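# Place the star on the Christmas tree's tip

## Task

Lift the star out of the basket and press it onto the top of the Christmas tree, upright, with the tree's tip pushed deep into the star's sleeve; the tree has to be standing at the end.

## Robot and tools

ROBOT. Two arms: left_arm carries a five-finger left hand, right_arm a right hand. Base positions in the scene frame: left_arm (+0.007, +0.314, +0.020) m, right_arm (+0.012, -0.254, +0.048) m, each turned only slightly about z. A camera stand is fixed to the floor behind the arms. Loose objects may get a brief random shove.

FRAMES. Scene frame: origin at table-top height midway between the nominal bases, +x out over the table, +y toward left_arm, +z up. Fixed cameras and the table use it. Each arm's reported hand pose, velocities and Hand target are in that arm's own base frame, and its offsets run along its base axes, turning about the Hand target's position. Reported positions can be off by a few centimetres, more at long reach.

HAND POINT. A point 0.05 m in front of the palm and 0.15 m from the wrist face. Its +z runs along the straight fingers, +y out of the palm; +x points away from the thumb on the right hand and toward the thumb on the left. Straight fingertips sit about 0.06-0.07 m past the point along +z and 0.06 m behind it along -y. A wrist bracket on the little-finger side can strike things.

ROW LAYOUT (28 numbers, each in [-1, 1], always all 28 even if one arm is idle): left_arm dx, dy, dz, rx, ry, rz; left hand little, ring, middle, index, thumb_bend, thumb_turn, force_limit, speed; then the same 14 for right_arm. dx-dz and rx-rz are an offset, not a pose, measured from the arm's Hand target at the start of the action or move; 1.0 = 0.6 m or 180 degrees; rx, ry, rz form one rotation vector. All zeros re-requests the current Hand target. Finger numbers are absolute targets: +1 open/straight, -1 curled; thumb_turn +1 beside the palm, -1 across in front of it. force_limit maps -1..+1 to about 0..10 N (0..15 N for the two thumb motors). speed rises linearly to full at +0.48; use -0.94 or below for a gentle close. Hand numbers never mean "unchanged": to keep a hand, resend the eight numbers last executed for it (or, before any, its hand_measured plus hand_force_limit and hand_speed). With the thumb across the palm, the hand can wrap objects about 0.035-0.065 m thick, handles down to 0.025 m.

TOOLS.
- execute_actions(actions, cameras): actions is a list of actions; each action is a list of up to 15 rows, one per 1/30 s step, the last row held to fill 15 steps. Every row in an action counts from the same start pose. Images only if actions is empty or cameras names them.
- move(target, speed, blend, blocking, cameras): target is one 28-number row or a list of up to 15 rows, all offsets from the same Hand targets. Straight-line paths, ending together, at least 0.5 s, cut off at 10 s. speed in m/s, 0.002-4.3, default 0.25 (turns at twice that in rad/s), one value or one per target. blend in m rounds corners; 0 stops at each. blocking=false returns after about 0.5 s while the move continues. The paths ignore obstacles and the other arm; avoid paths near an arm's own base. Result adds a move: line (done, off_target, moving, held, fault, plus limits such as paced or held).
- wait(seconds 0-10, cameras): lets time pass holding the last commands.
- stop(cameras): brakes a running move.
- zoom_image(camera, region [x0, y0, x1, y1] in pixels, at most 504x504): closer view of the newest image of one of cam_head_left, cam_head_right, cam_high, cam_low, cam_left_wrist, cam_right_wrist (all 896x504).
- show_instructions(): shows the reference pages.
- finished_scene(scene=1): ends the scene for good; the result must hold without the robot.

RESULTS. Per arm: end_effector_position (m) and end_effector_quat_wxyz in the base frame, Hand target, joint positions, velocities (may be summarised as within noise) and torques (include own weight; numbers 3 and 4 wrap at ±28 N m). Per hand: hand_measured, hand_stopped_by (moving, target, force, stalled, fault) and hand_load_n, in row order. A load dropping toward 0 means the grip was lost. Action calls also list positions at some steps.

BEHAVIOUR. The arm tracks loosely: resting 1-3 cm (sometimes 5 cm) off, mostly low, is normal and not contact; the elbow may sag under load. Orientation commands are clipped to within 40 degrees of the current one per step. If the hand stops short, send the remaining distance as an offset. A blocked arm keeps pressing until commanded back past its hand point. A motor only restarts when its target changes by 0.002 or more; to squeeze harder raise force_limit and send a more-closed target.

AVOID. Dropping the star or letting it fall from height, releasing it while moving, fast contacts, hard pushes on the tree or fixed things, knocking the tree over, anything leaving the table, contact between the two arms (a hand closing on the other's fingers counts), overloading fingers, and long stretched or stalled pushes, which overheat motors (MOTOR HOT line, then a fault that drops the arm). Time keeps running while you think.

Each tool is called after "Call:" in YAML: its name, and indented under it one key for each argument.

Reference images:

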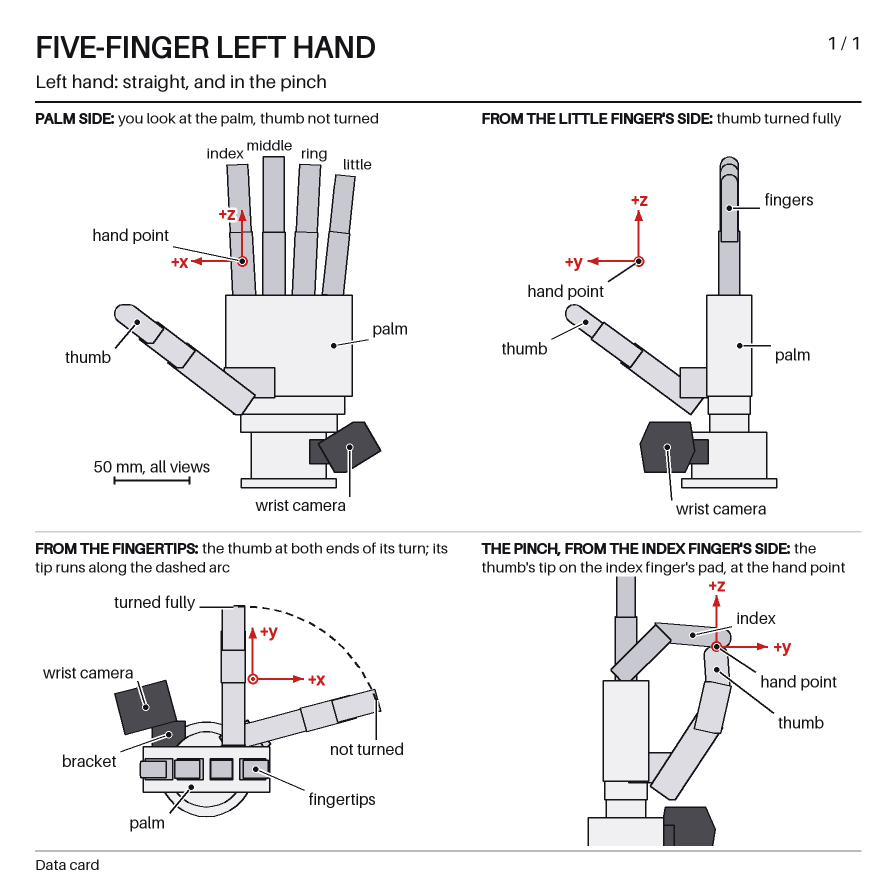

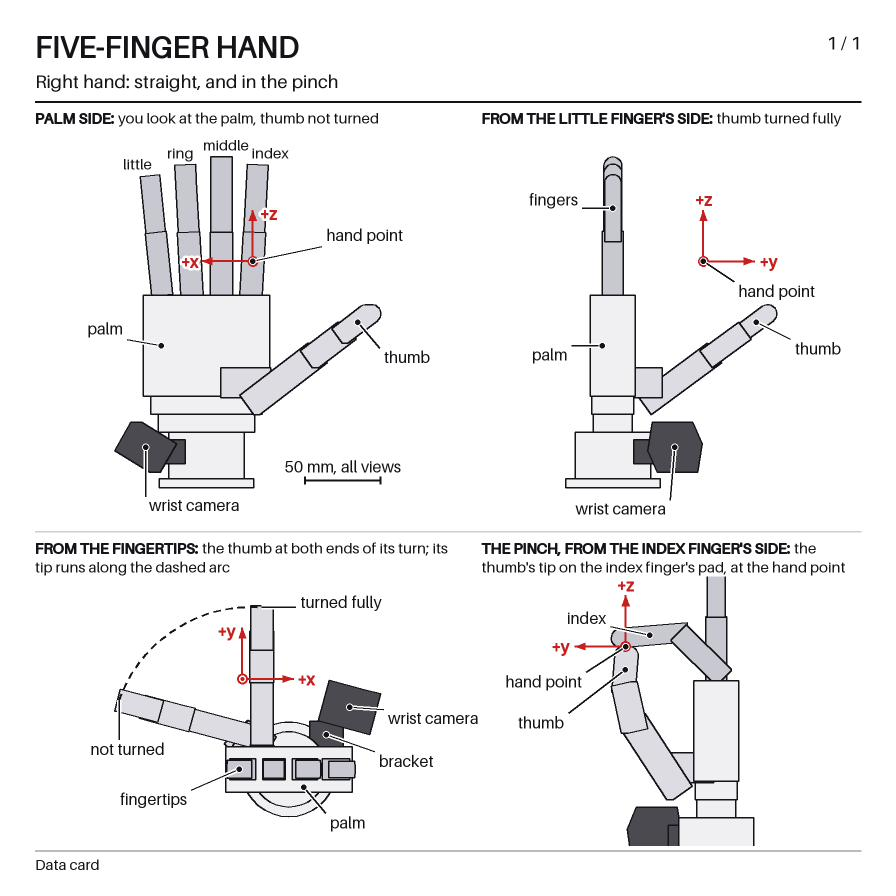

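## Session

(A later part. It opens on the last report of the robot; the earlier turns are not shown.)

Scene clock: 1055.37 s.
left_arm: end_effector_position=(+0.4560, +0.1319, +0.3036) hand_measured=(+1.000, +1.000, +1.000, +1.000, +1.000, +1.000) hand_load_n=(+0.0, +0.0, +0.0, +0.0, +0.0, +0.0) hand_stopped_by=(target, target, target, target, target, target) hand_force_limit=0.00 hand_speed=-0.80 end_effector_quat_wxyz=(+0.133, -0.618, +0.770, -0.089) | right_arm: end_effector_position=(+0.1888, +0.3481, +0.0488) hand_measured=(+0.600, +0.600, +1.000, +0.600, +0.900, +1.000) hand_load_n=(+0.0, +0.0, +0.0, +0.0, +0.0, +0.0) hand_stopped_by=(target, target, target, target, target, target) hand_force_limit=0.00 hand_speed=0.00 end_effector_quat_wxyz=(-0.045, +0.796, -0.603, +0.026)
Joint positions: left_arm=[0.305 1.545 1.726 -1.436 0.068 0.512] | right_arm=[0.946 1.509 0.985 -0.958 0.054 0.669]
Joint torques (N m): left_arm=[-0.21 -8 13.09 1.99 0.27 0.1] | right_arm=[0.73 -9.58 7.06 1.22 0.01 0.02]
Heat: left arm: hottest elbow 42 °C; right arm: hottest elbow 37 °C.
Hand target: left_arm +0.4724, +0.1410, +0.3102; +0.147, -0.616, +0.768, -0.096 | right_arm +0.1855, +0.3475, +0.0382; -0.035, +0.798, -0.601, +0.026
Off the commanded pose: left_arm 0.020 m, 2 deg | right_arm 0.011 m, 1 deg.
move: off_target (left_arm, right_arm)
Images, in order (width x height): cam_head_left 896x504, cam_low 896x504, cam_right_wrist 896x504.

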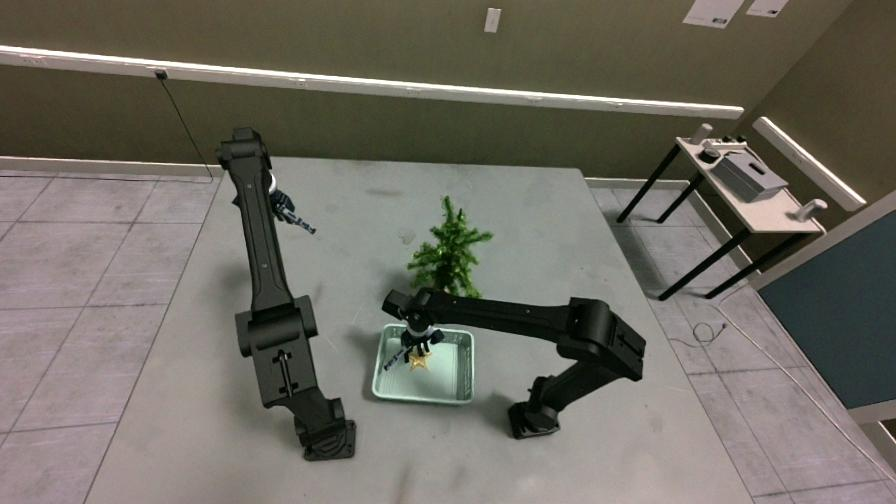

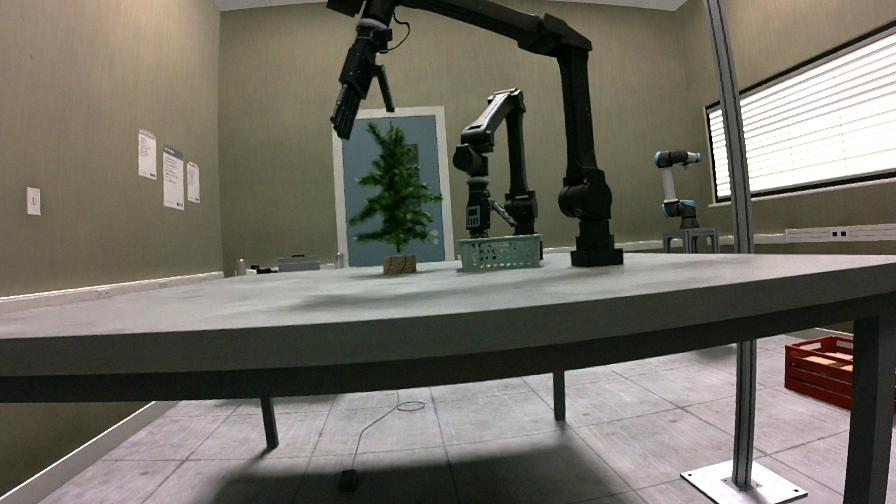

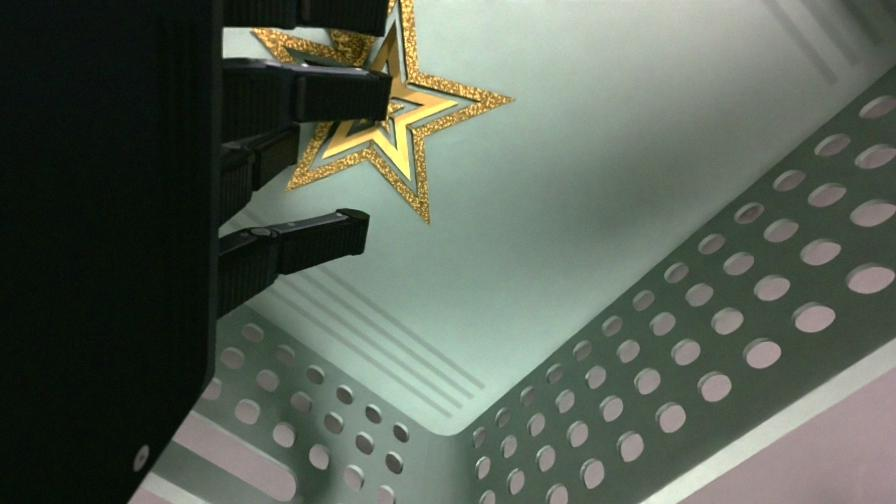

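Call:
move:
  target:
    - [0,0,0,0,0,0, 1,1,1,1,1,1,0,-0.8, 0.003,-0.013,0,0,0,0, 0.6,0.6,1,0.6,0.9,1,0,0]
    - [0,0,0,0,0,0, 1,1,1,1,1,1,0,-0.8, 0.003,-0.013,-0.014,0,0,0, 0.6,0.6,1,0.6,0.9,1,0,0]
  speed: 0.03
  cameras: ["cam_right_wrist", "cam_head_left"]

Scene clock: 1080.37 s.
left_arm: end_effector_position=(+0.4560, +0.1319, +0.3036) hand_measured=(+1.000, +1.000, +1.000, +1.000, +1.000, +1.000) hand_load_n=(+0.0, +0.0, +0.0, +0.0, +0.0, +0.0) hand_stopped_by=(target, target, target, target, target, target) hand_force_limit=0.00 hand_speed=-0.80 end_effector_quat_wxyz=(+0.133, -0.618, +0.770, -0.089) | right_arm: end_effector_position=(+0.1868, +0.3442, +0.0406) hand_measured=(+0.600, +0.600, +1.000, +0.600, +0.900, +1.000) hand_load_n=(+0.0, +0.0, +0.0, +0.0, +0.0, +0.0) hand_stopped_by=(target, target, target, target, target, target) hand_force_limit=0.00 hand_speed=0.00 end_effector_quat_wxyz=(-0.046, +0.796, -0.603, +0.026)
Joint positions: left_arm=[0.305 1.545 1.726 -1.436 0.068 0.512] | right_arm=[0.945 1.509 0.96 -0.931 0.054 0.667]
Joint torques (N m): left_arm=[-0.15 -8.12 13.08 2.02 0.24 0.1] | right_arm=[0.32 -9.82 6.97 1.01 -0.06 -0.17]
Heat: left arm: hottest elbow 42 °C; right arm: hottest elbow 35 °C.
Hand target: left_arm +0.4724, +0.1410, +0.3102; +0.147, -0.616, +0.768, -0.096 | right_arm +0.1874, +0.3398, +0.0299; -0.035, +0.798, -0.601, +0.026
Off the commanded pose: left_arm 0.020 m, 2 deg | right_arm 0.012 m, 1 deg.
move: off_target (left_arm, right_arm)
Images, in order (width x height): cam_head_left 896x504, cam_right_wrist 896x504.

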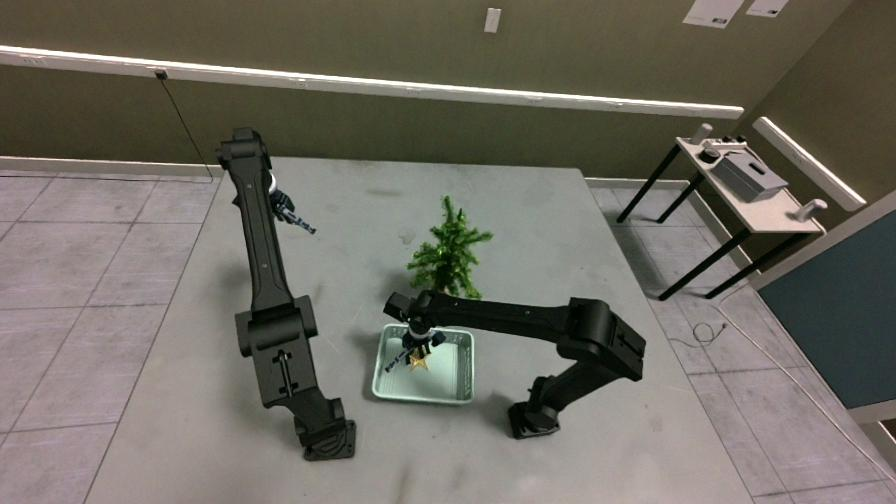

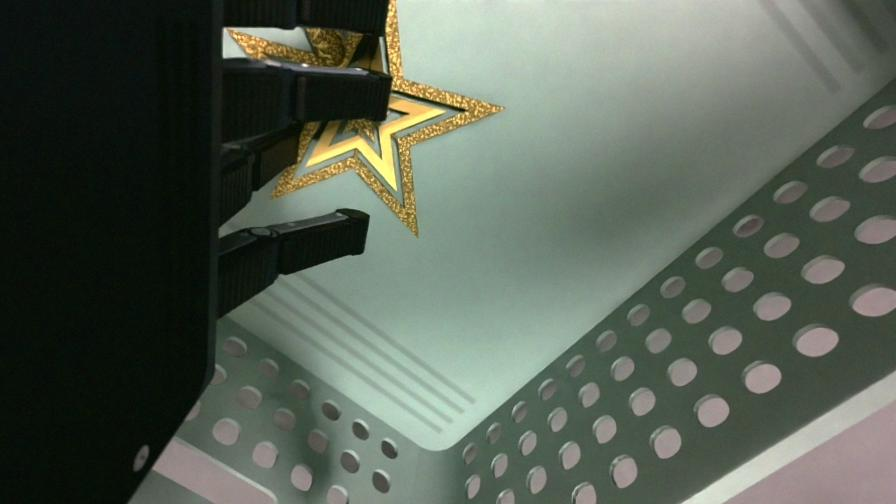

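Call:
move:
  target:
    - [0,0,0,0,0,0, 1,1,1,1,1,1,0,-0.8, -0.083,-0.011,-0.003,0,0,0, 0.6,0.6,1,0.6,0.9,1,0,0]
  speed: 0.03
  cameras: ["cam_right_wrist", "cam_head_left"]

Scene clock: 1097.13 s.
left_arm: end_effector_position=(+0.4560, +0.1319, +0.3036) hand_measured=(+1.000, +1.000, +1.000, +1.000, +1.000, +1.000) hand_load_n=(+0.0, +0.0, -0.5, +0.0, +0.0, +0.0) hand_stopped_by=(target, target, target, target, target, target) hand_force_limit=0.00 hand_speed=-0.80 end_effector_quat_wxyz=(+0.133, -0.618, +0.770, -0.089) | right_arm: end_effector_position=(+0.1464, +0.3384, +0.0373) hand_measured=(+0.600, +0.600, +1.000, +0.600, +0.900, +1.000) hand_load_n=(+0.0, +0.0, +0.0, +0.0, +0.0, +0.0) hand_stopped_by=(target, target, target, target, target, target) hand_force_limit=0.00 hand_speed=0.00 end_effector_quat_wxyz=(-0.047, +0.797, -0.602, +0.026)
Joint positions: left_arm=[0.305 1.545 1.726 -1.436 0.068 0.512] | right_arm=[1.024 1.446 0.88 -0.917 0.061 0.744]
Joint torques (N m): left_arm=[-0.26 -8.12 13.18 2.07 0.26 0.1] | right_arm=[0.97 -9.76 5.83 0.73 -0.04 0.04]
Heat: left arm: hottest elbow 42 °C; right arm: hottest elbow 35 °C.
Hand target: left_arm +0.4724, +0.1410, +0.3102; +0.147, -0.616, +0.768, -0.096 | right_arm +0.1374, +0.3331, +0.0280; -0.035, +0.798, -0.601, +0.026
Off the commanded pose: left_arm 0.020 m, 2 deg | right_arm 0.014 m, 1 deg.
move: off_target (left_arm, right_arm)
Images, in order (width x height): cam_head_left 896x504, cam_right_wrist 896x504.

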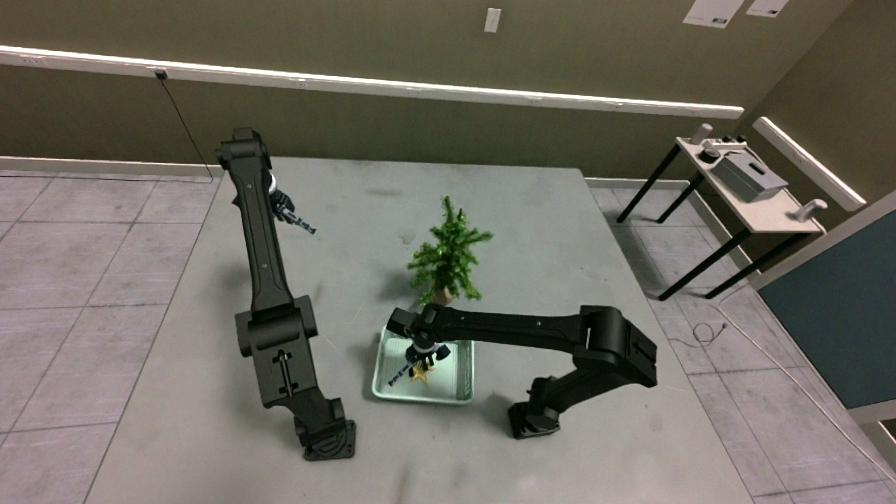

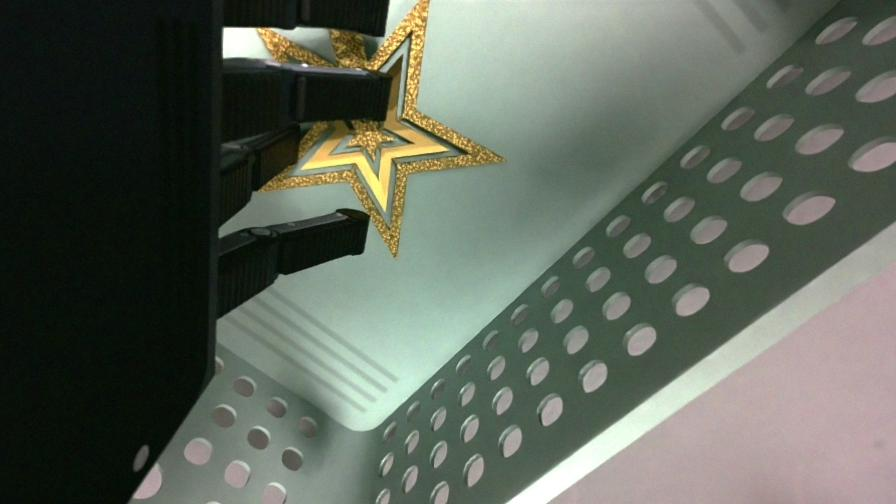

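Call:
move:
  target:
    - [0,0,0,0,0,0, 1,1,1,1,1,1,0,-0.8, 0,0,0.16,0,0,0, 0.6,0.6,1,0.6,0.9,1,0,0]
    - [0,0,0,0,0,0, 1,1,1,1,1,1,0,-0.8, 0.096,-0.002,0.16,0.0405,-0.2303,-0.0639, -1,-1,-1,0.7,0.9,-1,0,0]
  speed: [0.06, 0.12]
  cameras: ["cam_right_wrist", "cam_low", "cam_head_left", "cam_head_right"]

Scene clock: 1134.73 s.
left_arm: end_effector_position=(+0.4560, +0.1319, +0.3036) hand_measured=(+1.000, +1.000, +1.000, +1.000, +1.000, +1.000) hand_load_n=(+0.0, +0.0, +0.0, +0.0, +0.0, +0.0) hand_stopped_by=(target, target, target, target, target, target) hand_force_limit=0.00 hand_speed=-0.80 end_effector_quat_wxyz=(+0.133, -0.618, +0.770, -0.089) | right_arm: end_effector_position=(+0.1977, +0.3303, +0.1234) hand_measured=(-1.000, -1.000, -1.000, +0.700, +0.900, -1.000) hand_load_n=(+0.0, +0.0, +0.0, +0.0, +0.0, +0.0) hand_stopped_by=(target, target, target, target, target, target) hand_force_limit=0.00 hand_speed=0.00 end_effector_quat_wxyz=(-0.285, +0.673, -0.625, +0.276)
Joint positions: left_arm=[0.305 1.545 1.726 -1.436 0.068 0.512] | right_arm=[1.247 1.144 0.787 -0.841 0.743 1.026]
Joint torques (N m): left_arm=[0.09 -8.41 13.08 2.17 0.25 0.11] | right_arm=[0.62 -7.36 8.42 1.59 0.67 0.05]
Heat: left arm: hottest elbow 43 °C; right arm: hottest elbow 35 °C.
Hand target: left_arm +0.4724, +0.1410, +0.3102; +0.147, -0.616, +0.768, -0.096 | right_arm +0.1950, +0.3319, +0.1239; -0.292, +0.671, -0.626, +0.272
Off the commanded pose: left_arm 0.020 m, 2 deg | right_arm 0.003 m, 1 deg.
move: off_target (left_arm)
Images, in order (width x height): cam_head_left 896x504, cam_head_right 896x504, cam_low 896x504, cam_right_wrist 896x504.

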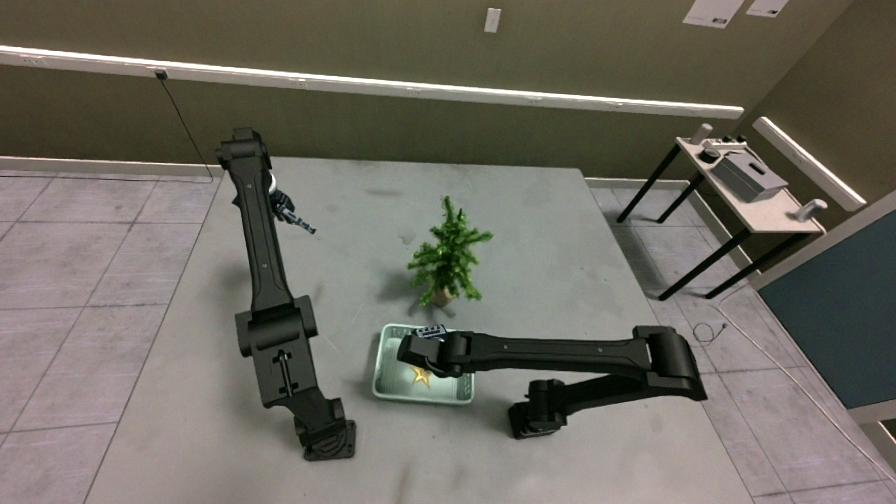

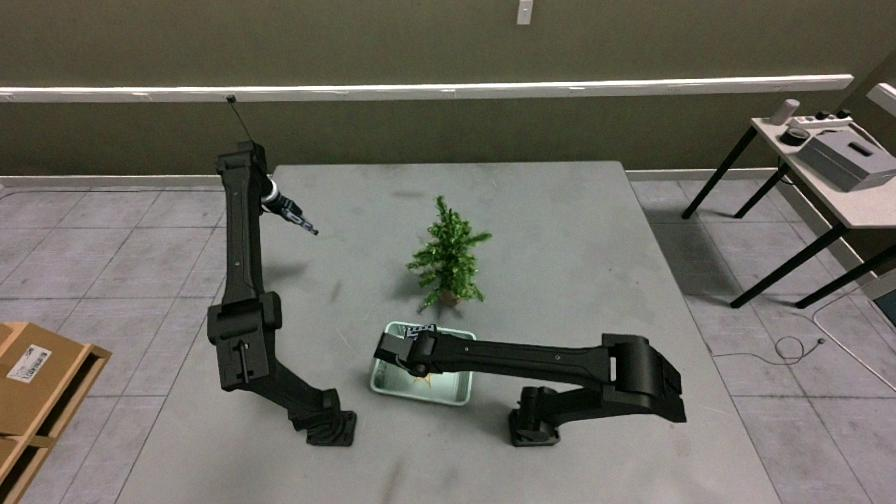

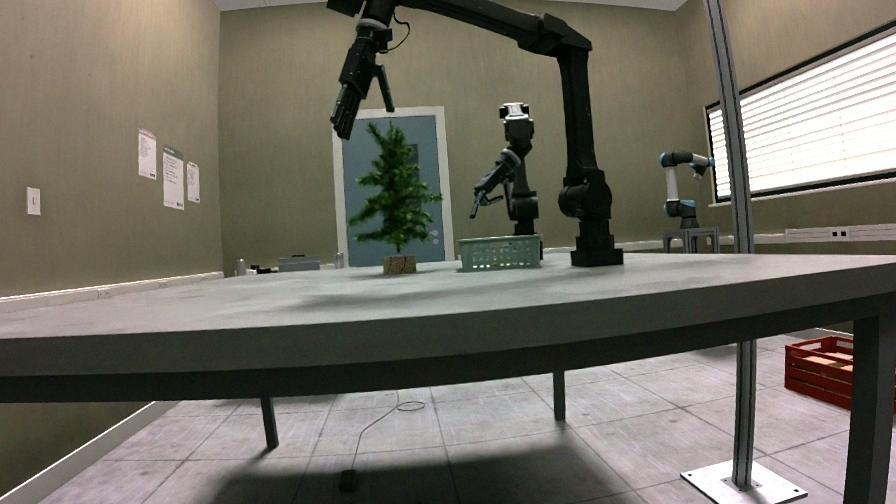

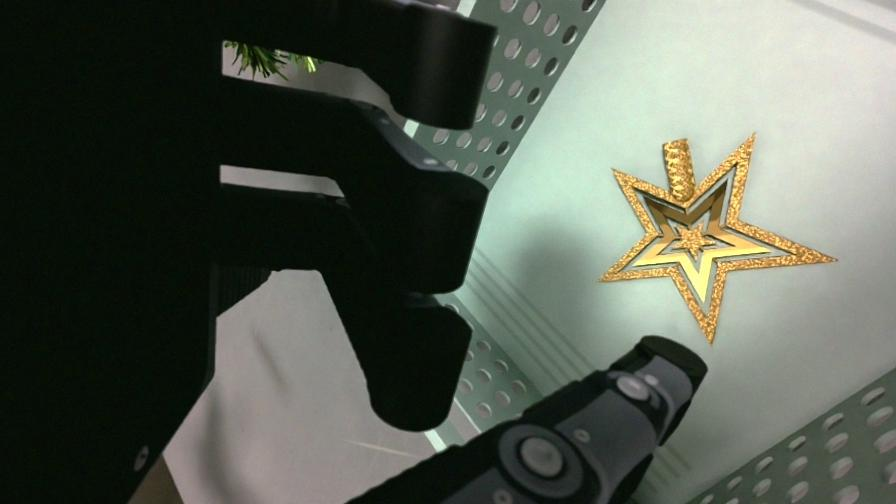

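Call:
move:
  target:
    - [0,0,0,0,0,0, 1,1,1,1,1,1,0,-0.8, -0.0353,0.0327,0,0,0,-0.0639, -1,-1,-1,0.7,0.9,-1,0,0]
    - [0,0,0,0,0,0, 1,1,1,1,1,1,0,-0.8, -0.0353,0.0327,-0.0815,0,0,-0.0639, -1,-1,-1,0.7,0.9,-1,0,0]
  speed: 0.08
  cameras: ["cam_right_wrist", "cam_low", "cam_head_left"]

Scene clock: 1231.77 s.
left_arm: end_effector_position=(+0.4560, +0.1319, +0.3036) hand_measured=(+1.000, +1.000, +1.000, +1.000, +1.000, +1.000) hand_load_n=(+0.0, -0.5, +0.0, +0.0, +0.0, +0.0) hand_stopped_by=(target, target, target, target, target, target) hand_force_limit=0.00 hand_speed=-0.80 end_effector_quat_wxyz=(+0.133, -0.618, +0.770, -0.089) | right_arm: end_effector_position=(+0.1763, +0.3505, +0.0828) hand_measured=(-1.000, -1.000, -1.000, +0.700, +0.900, -1.000) hand_load_n=(+0.0, +0.0, +0.0, +0.0, +0.0, +0.0) hand_stopped_by=(target, target, target, target, target, target) hand_force_limit=0.00 hand_speed=0.00 end_effector_quat_wxyz=(+0.265, -0.603, +0.691, -0.297)
Joint positions: left_arm=[0.305 1.545 1.726 -1.436 0.068 0.512] | right_arm=[1.358 1.328 0.832 -0.982 0.816 1.454]
Joint torques (N m): left_arm=[0.09 -8.12 13.22 2.17 0.27 0.12] | right_arm=[0.91 -7.06 7.36 1.02 0.67 0.05]
Heat: left arm: hottest elbow 43 °C; right arm: hottest elbow 35 °C.
Hand target: left_arm +0.4724, +0.1410, +0.3102; +0.147, -0.616, +0.768, -0.096 | right_arm +0.1739, +0.3514, +0.0751; +0.263, -0.604, +0.690, -0.299
Off the commanded pose: left_arm 0.020 m, 2 deg | right_arm 0.008 m, 0 deg.
move: off_target (left_arm)
Images, in order (width x height): cam_head_left 896x504, cam_low 896x504, cam_right_wrist 896x504.

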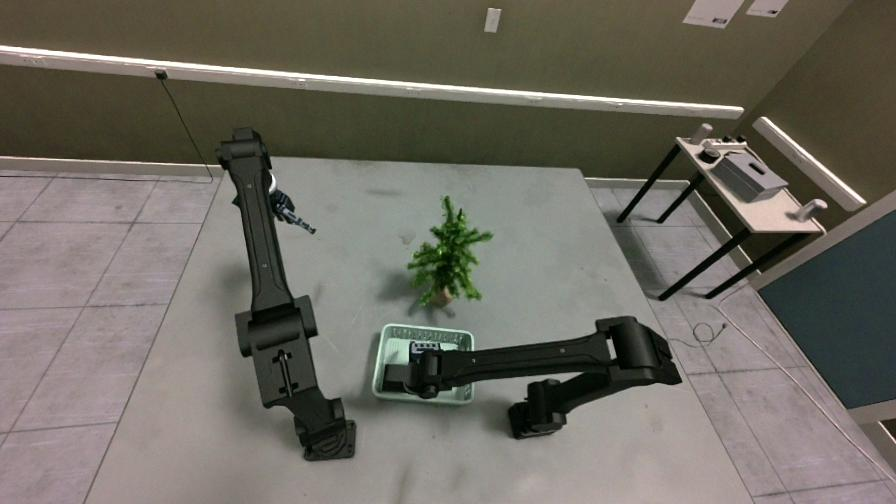

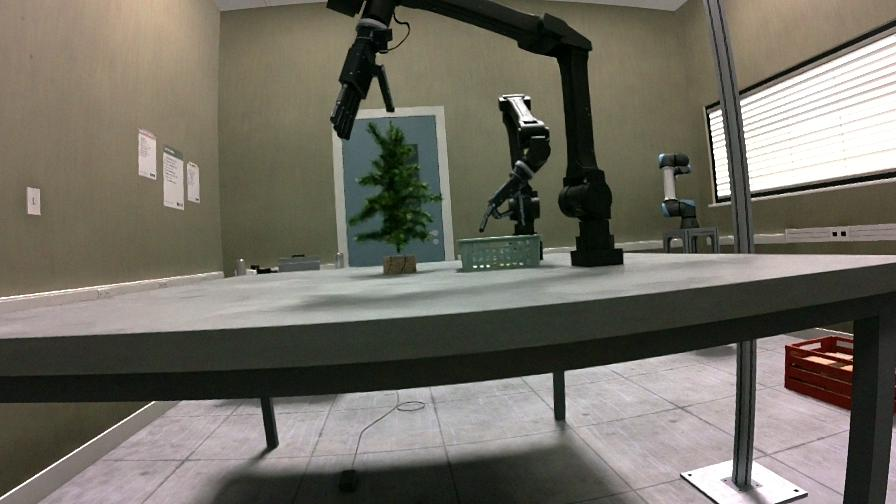

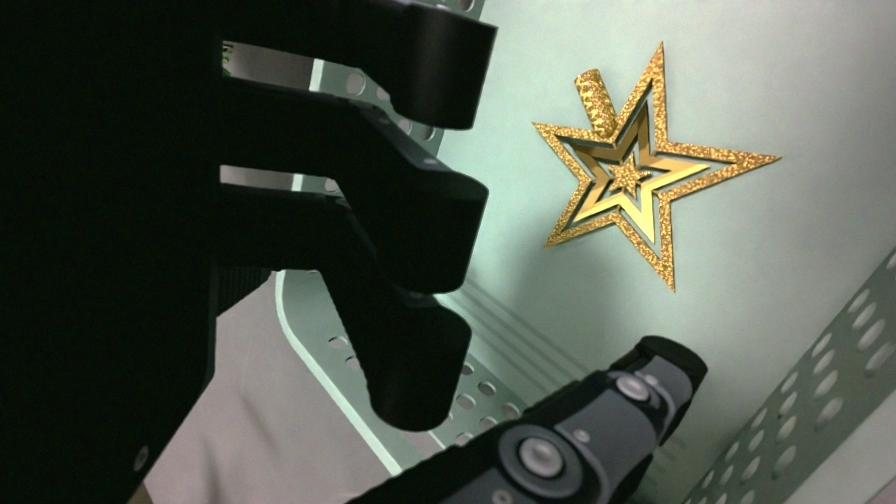

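Call:
move:
  target:
    - [0,0,0,0,0,0, 1,1,1,1,1,1,0,-0.8, 0,0,-0.07,0,0,0, -1,-1,-1,0.7,0.9,-1,0,0]
  speed: 0.05
  cameras: ["cam_right_wrist", "cam_low", "cam_head_left"]

Scene clock: 1264.27 s.
left_arm: end_effector_position=(+0.4560, +0.1319, +0.3036) hand_measured=(+1.000, +1.000, +1.000, +1.000, +1.000, +1.000) hand_load_n=(+0.0, +0.0, +0.0, +0.0, +0.0, +0.0) hand_stopped_by=(target, target, target, target, target, target) hand_force_limit=0.00 hand_speed=-0.80 end_effector_quat_wxyz=(+0.133, -0.618, +0.770, -0.089) | right_arm: end_effector_position=(+0.1767, +0.3520, +0.0417) hand_measured=(-1.000, -1.000, -1.000, +0.700, +0.900, -1.000) hand_load_n=(+0.0, +0.0, +0.0, +0.0, +0.0, +0.0) hand_stopped_by=(target, target, target, target, target, target) hand_force_limit=0.00 hand_speed=0.00 end_effector_quat_wxyz=(+0.266, -0.602, +0.691, -0.297)
Joint positions: left_arm=[0.305 1.545 1.726 -1.436 0.068 0.512] | right_arm=[1.358 1.399 0.773 -0.849 0.816 1.454]
Joint torques (N m): left_arm=[0.09 -8.35 13.16 2.06 0.26 0.1] | right_arm=[0.5 -8.29 6.56 1.06 0.66 0.05]
Heat: left arm: hottest elbow 43 °C; right arm: hottest elbow 34 °C.
Hand target: left_arm +0.4724, +0.1410, +0.3102; +0.147, -0.616, +0.768, -0.096 | right_arm +0.1739, +0.3515, +0.0331; +0.263, -0.604, +0.690, -0.299
Off the commanded pose: left_arm 0.020 m, 2 deg | right_arm 0.009 m, 1 deg.
move: off_target (left_arm)
Images, in order (width x height): cam_head_left 896x504, cam_low 896x504, cam_right_wrist 896x504.

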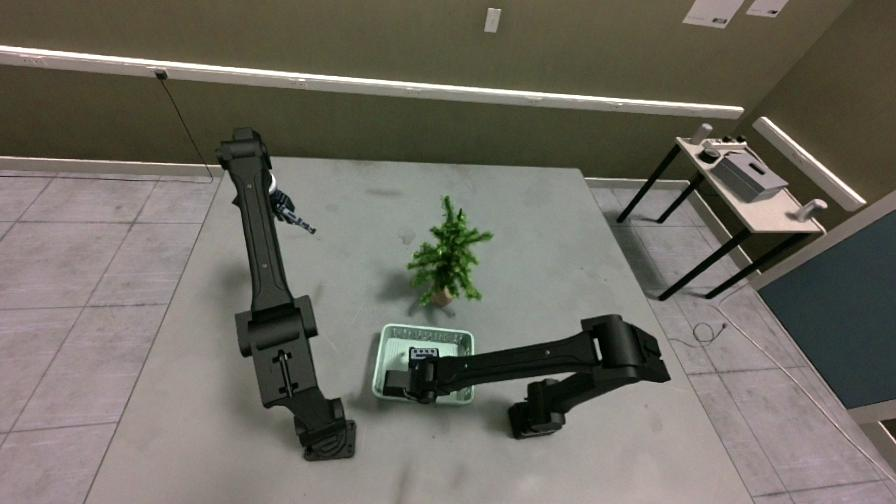

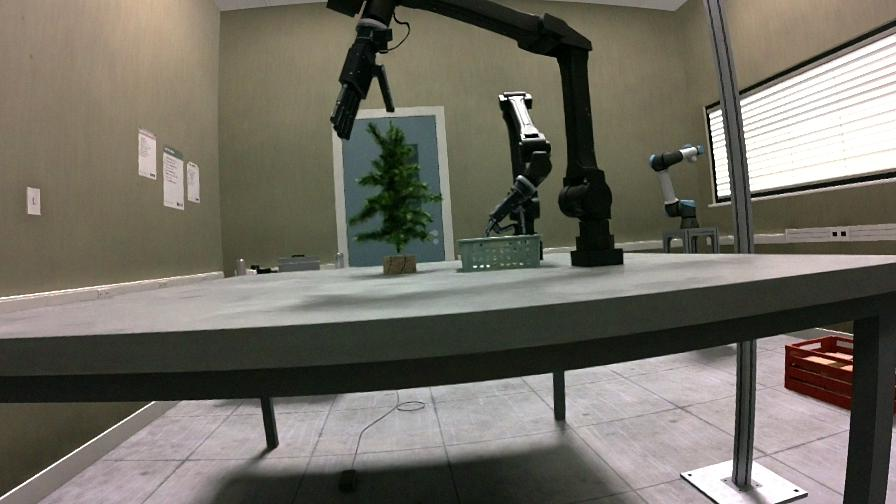

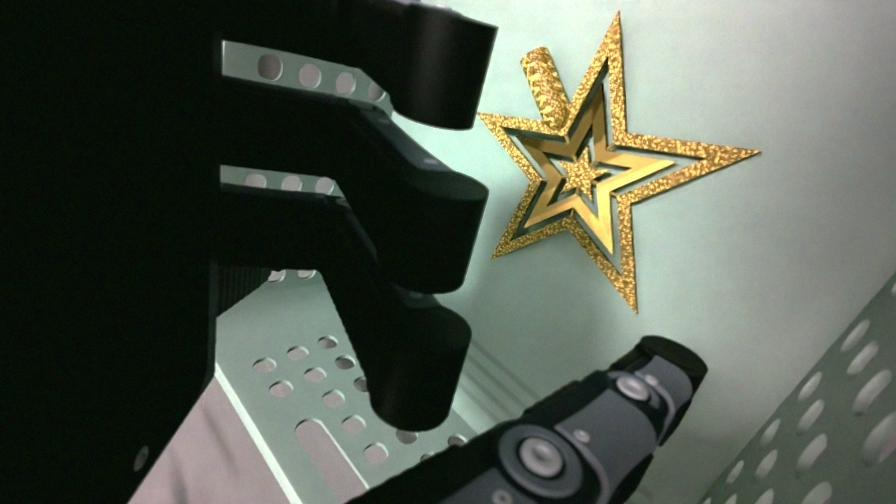

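Call:
move:
  target:
    - [0,0,0,0,0,0, 1,1,1,1,1,1,0,-0.8, 0.0062,-0.0177,-0.0333,0,0,0, -1,-1,-1,0.7,0.9,-1,0,0]
  speed: 0.04
  cameras: ["cam_right_wrist", "cam_low", "cam_head_left"]

Scene clock: 1325.43 s.
left_arm: end_effector_position=(+0.4560, +0.1319, +0.3036) hand_measured=(+1.000, +1.000, +1.000, +1.000, +1.000, +1.000) hand_load_n=(+0.0, +0.0, +0.0, +0.0, -0.5, -0.5) hand_stopped_by=(target, target, target, target, target, target) hand_force_limit=0.00 hand_speed=-0.80 end_effector_quat_wxyz=(+0.133, -0.618, +0.770, -0.089) | right_arm: end_effector_position=(+0.1757, +0.3459, +0.0224) hand_measured=(-1.000, -1.000, -1.000, +0.700, +0.900, -1.000) hand_load_n=(+0.0, +0.0, +0.0, +0.0, +0.0, +0.0) hand_stopped_by=(target, target, target, target, target, target) hand_force_limit=0.00 hand_speed=0.00 end_effector_quat_wxyz=(+0.272, -0.601, +0.693, -0.292)
Joint positions: left_arm=[0.305 1.545 1.726 -1.436 0.068 0.512] | right_arm=[1.357 1.412 0.72 -0.764 0.816 1.45]
Joint torques (N m): left_arm=[0.09 -7.94 13.08 2.15 0.24 0.1] | right_arm=[-0.85 -7.59 6.22 1.25 0.62 -0.15]
Heat: left arm: hottest elbow 44 °C; right arm: hottest elbow 34 °C.
Hand target: left_arm +0.4724, +0.1410, +0.3102; +0.147, -0.616, +0.768, -0.096 | right_arm +0.1775, +0.3408, +0.0130; +0.263, -0.605, +0.690, -0.299
Off the commanded pose: left_arm 0.020 m, 2 deg | right_arm 0.011 m, 1 deg.
move: off_target (left_arm, right_arm)
Images, in order (width x height): cam_head_left 896x504, cam_low 896x504, cam_right_wrist 896x504.

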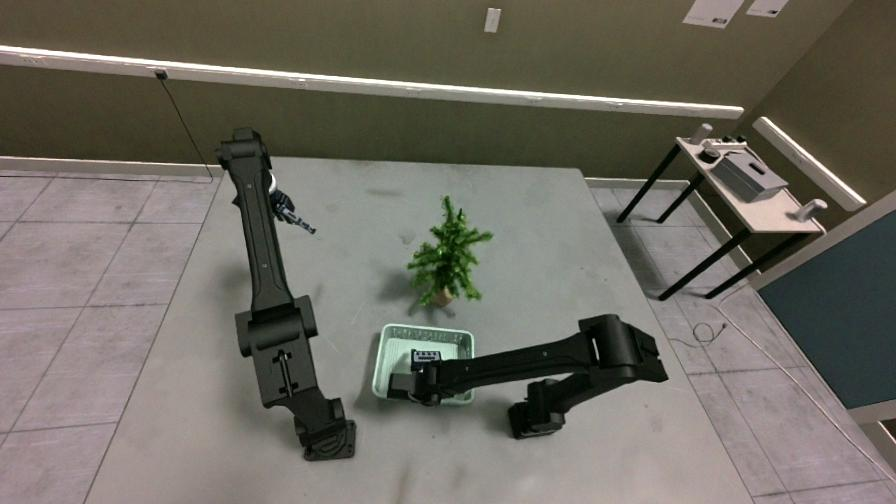

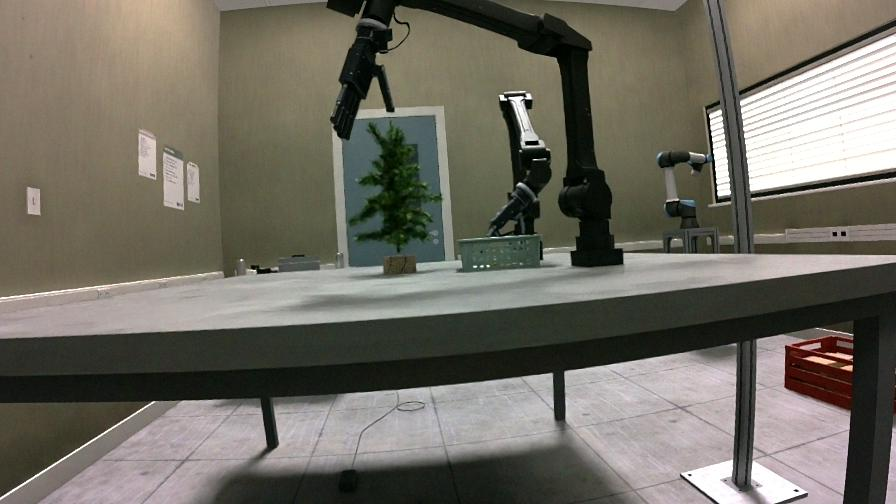

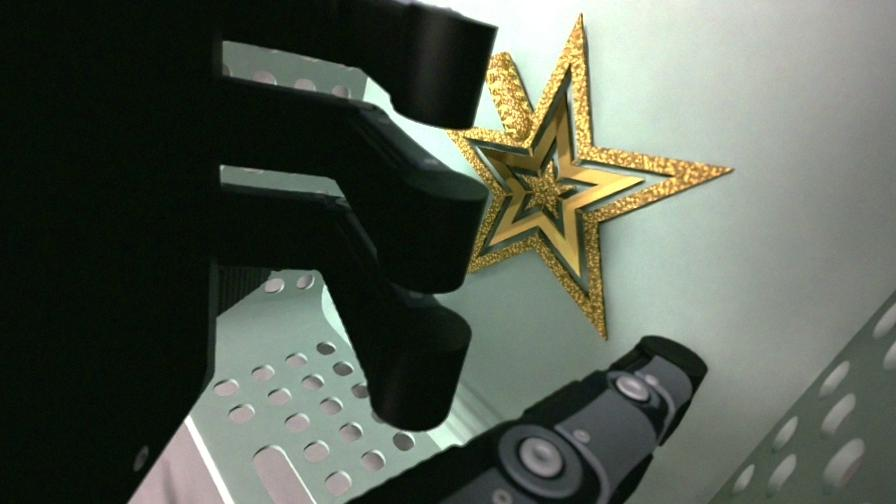

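Call:
move:
  target:
    - [0,0,0,0,0,0, 1,1,1,1,1,1,0,-0.8, 0.019,-0.009,-0.022,0,0,0, -1,-1,-1,0.6,0.9,-1,0,0]
  speed: 0.04
  cameras: ["cam_right_wrist", "cam_low"]

Scene clock: 1355.40 s.
left_arm: end_effector_position=(+0.4560, +0.1319, +0.3036) hand_measured=(+1.000, +1.000, +1.000, +1.000, +1.000, +1.000) hand_load_n=(+0.0, +0.0, +0.0, +0.0, +0.0, +0.0) hand_stopped_by=(target, target, target, target, target, target) hand_force_limit=0.00 hand_speed=-0.80 end_effector_quat_wxyz=(+0.133, -0.618, +0.770, -0.089) | right_arm: end_effector_position=(+0.1878, +0.3410, +0.0096) hand_measured=(-1.000, -1.000, -1.000, +0.600, +0.900, -1.000) hand_load_n=(+0.0, +0.0, +0.0, +0.0, -0.5, +0.0) hand_stopped_by=(target, target, target, target, target, target) hand_force_limit=0.00 hand_speed=0.00 end_effector_quat_wxyz=(+0.273, -0.600, +0.692, -0.293)
Joint positions: left_arm=[0.305 1.545 1.726 -1.436 0.068 0.512] | right_arm=[1.32 1.43 0.691 -0.678 0.814 1.396]
Joint torques (N m): left_arm=[0.03 -8.06 13.03 2.04 0.28 0.1] | right_arm=[-0.73 -7.82 5.9 1.29 0.51 -0.14]
Heat: left arm: hottest elbow 44 °C; right arm: hottest elbow 33 °C.
Hand target: left_arm +0.4724, +0.1410, +0.3102; +0.147, -0.616, +0.768, -0.096 | right_arm +0.1890, +0.3355, -0.0001; +0.263, -0.604, +0.690, -0.299
Off the commanded pose: left_arm 0.020 m, 2 deg | right_arm 0.011 m, 2 deg.
move: off_target (left_arm, right_arm)
Images, in order (width x height): cam_low 896x504, cam_right_wrist 896x504.

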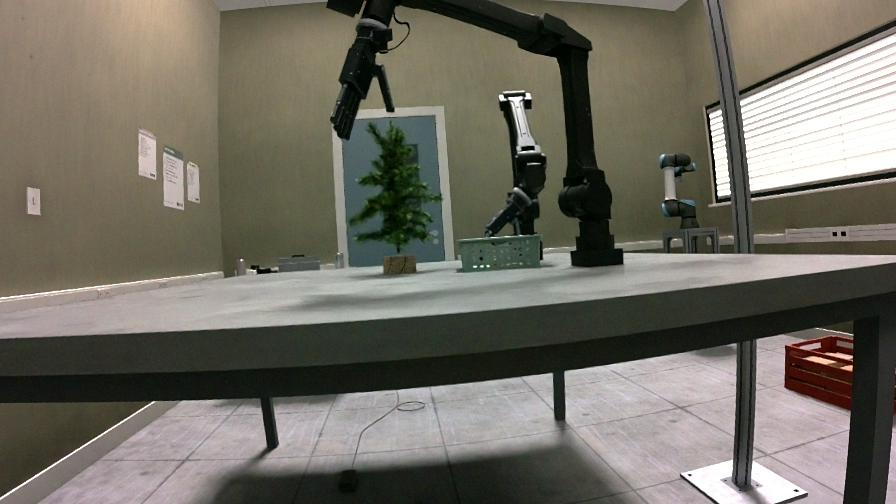

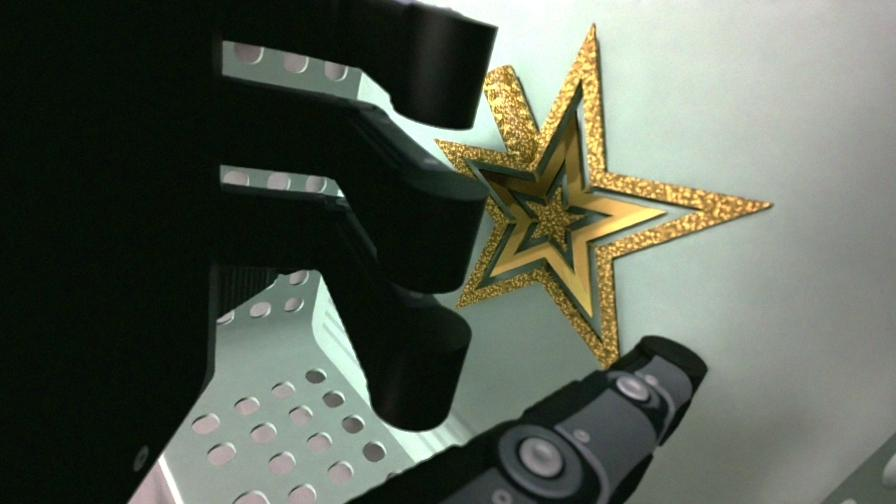

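Call:
move:
  target:
    - [0,0,0,0,0,0, 1,1,1,1,1,1,0,-0.8, 0,0,0.18,0,0,0, -1,-1,-1,0.6,0.9,-1,0,0]
    - [0,0,0,0,0,0, 1,1,1,1,1,1,0,-0.8, 0,0,0.18,0,0,0, 1,1,1,-0.1,1,-1,0,0]
  speed: 0.1
  cameras: ["cam_right_wrist", "cam_low","cam_head_left"]

Scene clock: 1543.93 s.
left_arm: end_effector_position=(+0.4560, +0.1319, +0.3036) hand_measured=(+1.000, +1.000, +1.000, +1.000, +1.000, +1.000) hand_load_n=(+0.0, +0.0, +0.0, -0.5, +0.0, +0.0) hand_stopped_by=(target, target, target, target, target, target) hand_force_limit=0.00 hand_speed=-0.80 end_effector_quat_wxyz=(+0.133, -0.618, +0.770, -0.089) | right_arm: end_effector_position=(+0.1836, +0.3236, +0.0929) hand_measured=(+1.000, +1.000, +1.000, -0.100, +1.000, -1.000) hand_load_n=(+0.0, +0.0, +0.0, +0.0, +0.0, +0.0) hand_stopped_by=(target, target, target, target, target, target) hand_force_limit=0.00 hand_speed=0.00 end_effector_quat_wxyz=(+0.253, -0.610, +0.686, -0.307)
Joint positions: left_arm=[0.305 1.545 1.726 -1.436 0.068 0.512] | right_arm=[1.319 1.259 0.804 -1.011 0.813 1.391]
Joint torques (N m): left_arm=[-0.09 -8.29 13.09 2.11 0.28 0.12] | right_arm=[-0.62 -7.71 11.34 0.4 0.59 -0.11]
Heat: left arm: hottest elbow 45 °C; right arm: hottest elbow 33 °C.
Hand target: left_arm +0.4724, +0.1410, +0.3102; +0.147, -0.616, +0.768, -0.096 | right_arm +0.1891, +0.3354, +0.1079; +0.263, -0.604, +0.690, -0.300
Off the commanded pose: left_arm 0.020 m, 2 deg | right_arm 0.020 m, 2 deg.
move: off_target (left_arm, right_arm); target 2's new numbers were sent with right_arm's hand 0.020 m and 2 deg from that target
Images, in order (width x height): cam_head_left 896x504, cam_low 896x504, cam_right_wrist 896x504.

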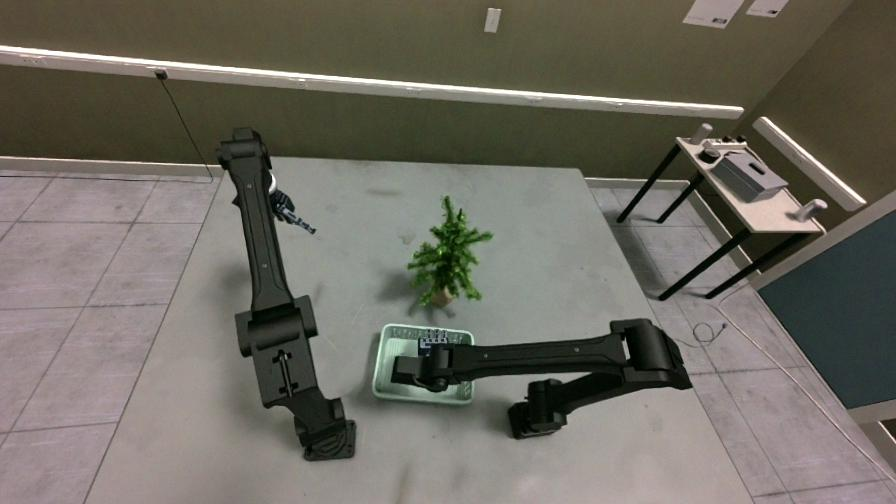

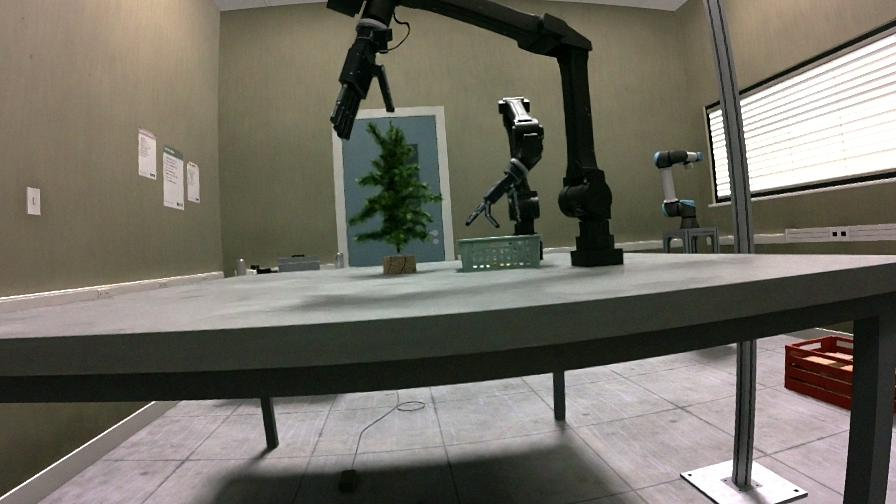

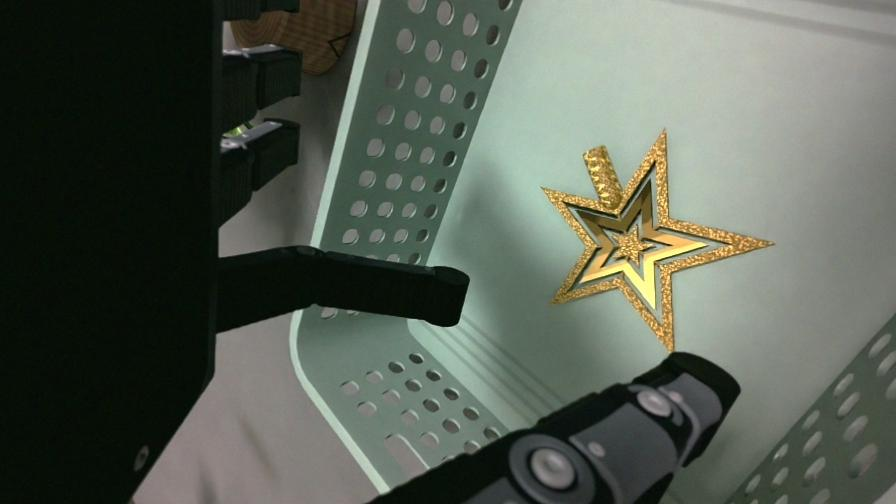

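Call:
wait:
  seconds: 0.1
  cameras: ["cam_right_wrist"]

Scene clock: 1585.97 s.
left_arm: end_effector_position=(+0.4560, +0.1319, +0.3036) hand_measured=(+1.000, +1.000, +1.000, +1.000, +1.000, +1.000) hand_load_n=(+0.0, +0.0, +0.0, +0.0, +0.0, +0.0) hand_stopped_by=(target, target, target, target, target, target) hand_force_limit=0.00 hand_speed=-0.80 end_effector_quat_wxyz=(+0.133, -0.618, +0.770, -0.089) | right_arm: end_effector_position=(+0.1836, +0.3236, +0.0929) hand_measured=(+1.000, +1.000, +1.000, -0.100, +1.000, -1.000) hand_load_n=(+0.0, +0.0, +0.0, +0.0, +0.0, +0.0) hand_stopped_by=(target, target, target, target, target, target) hand_force_limit=0.00 hand_speed=0.00 end_effector_quat_wxyz=(+0.253, -0.610, +0.686, -0.307)
Joint positions: left_arm=[0.305 1.545 1.726 -1.436 0.068 0.512] | right_arm=[1.319 1.259 0.804 -1.011 0.813 1.391]
Joint torques (N m): left_arm=[0.15 -7.71 13.23 2 0.27 0.12] | right_arm=[-0.38 -8.12 11.34 0.4 0.61 -0.09]
Heat: left arm: hottest elbow 45 °C; right arm: hottest elbow 36 °C.
Hand target: left_arm +0.4724, +0.1410, +0.3102; +0.147, -0.616, +0.768, -0.096 | right_arm +0.1891, +0.3354, +0.1079; +0.263, -0.604, +0.690, -0.300
Off the commanded pose: left_arm 0.020 m, 2 deg | right_arm 0.020 m, 2 deg.
wait: 0.10 s; at rest from the start
Images, in order (width x height): cam_right_wrist 896x504.

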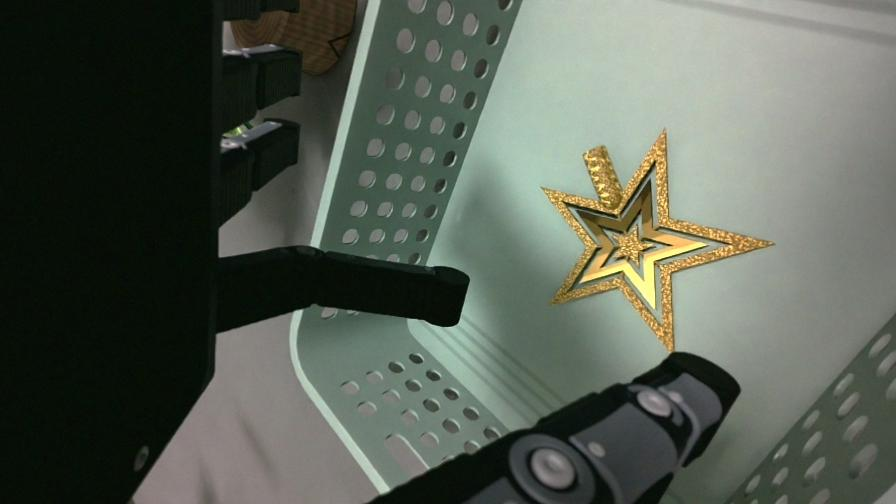

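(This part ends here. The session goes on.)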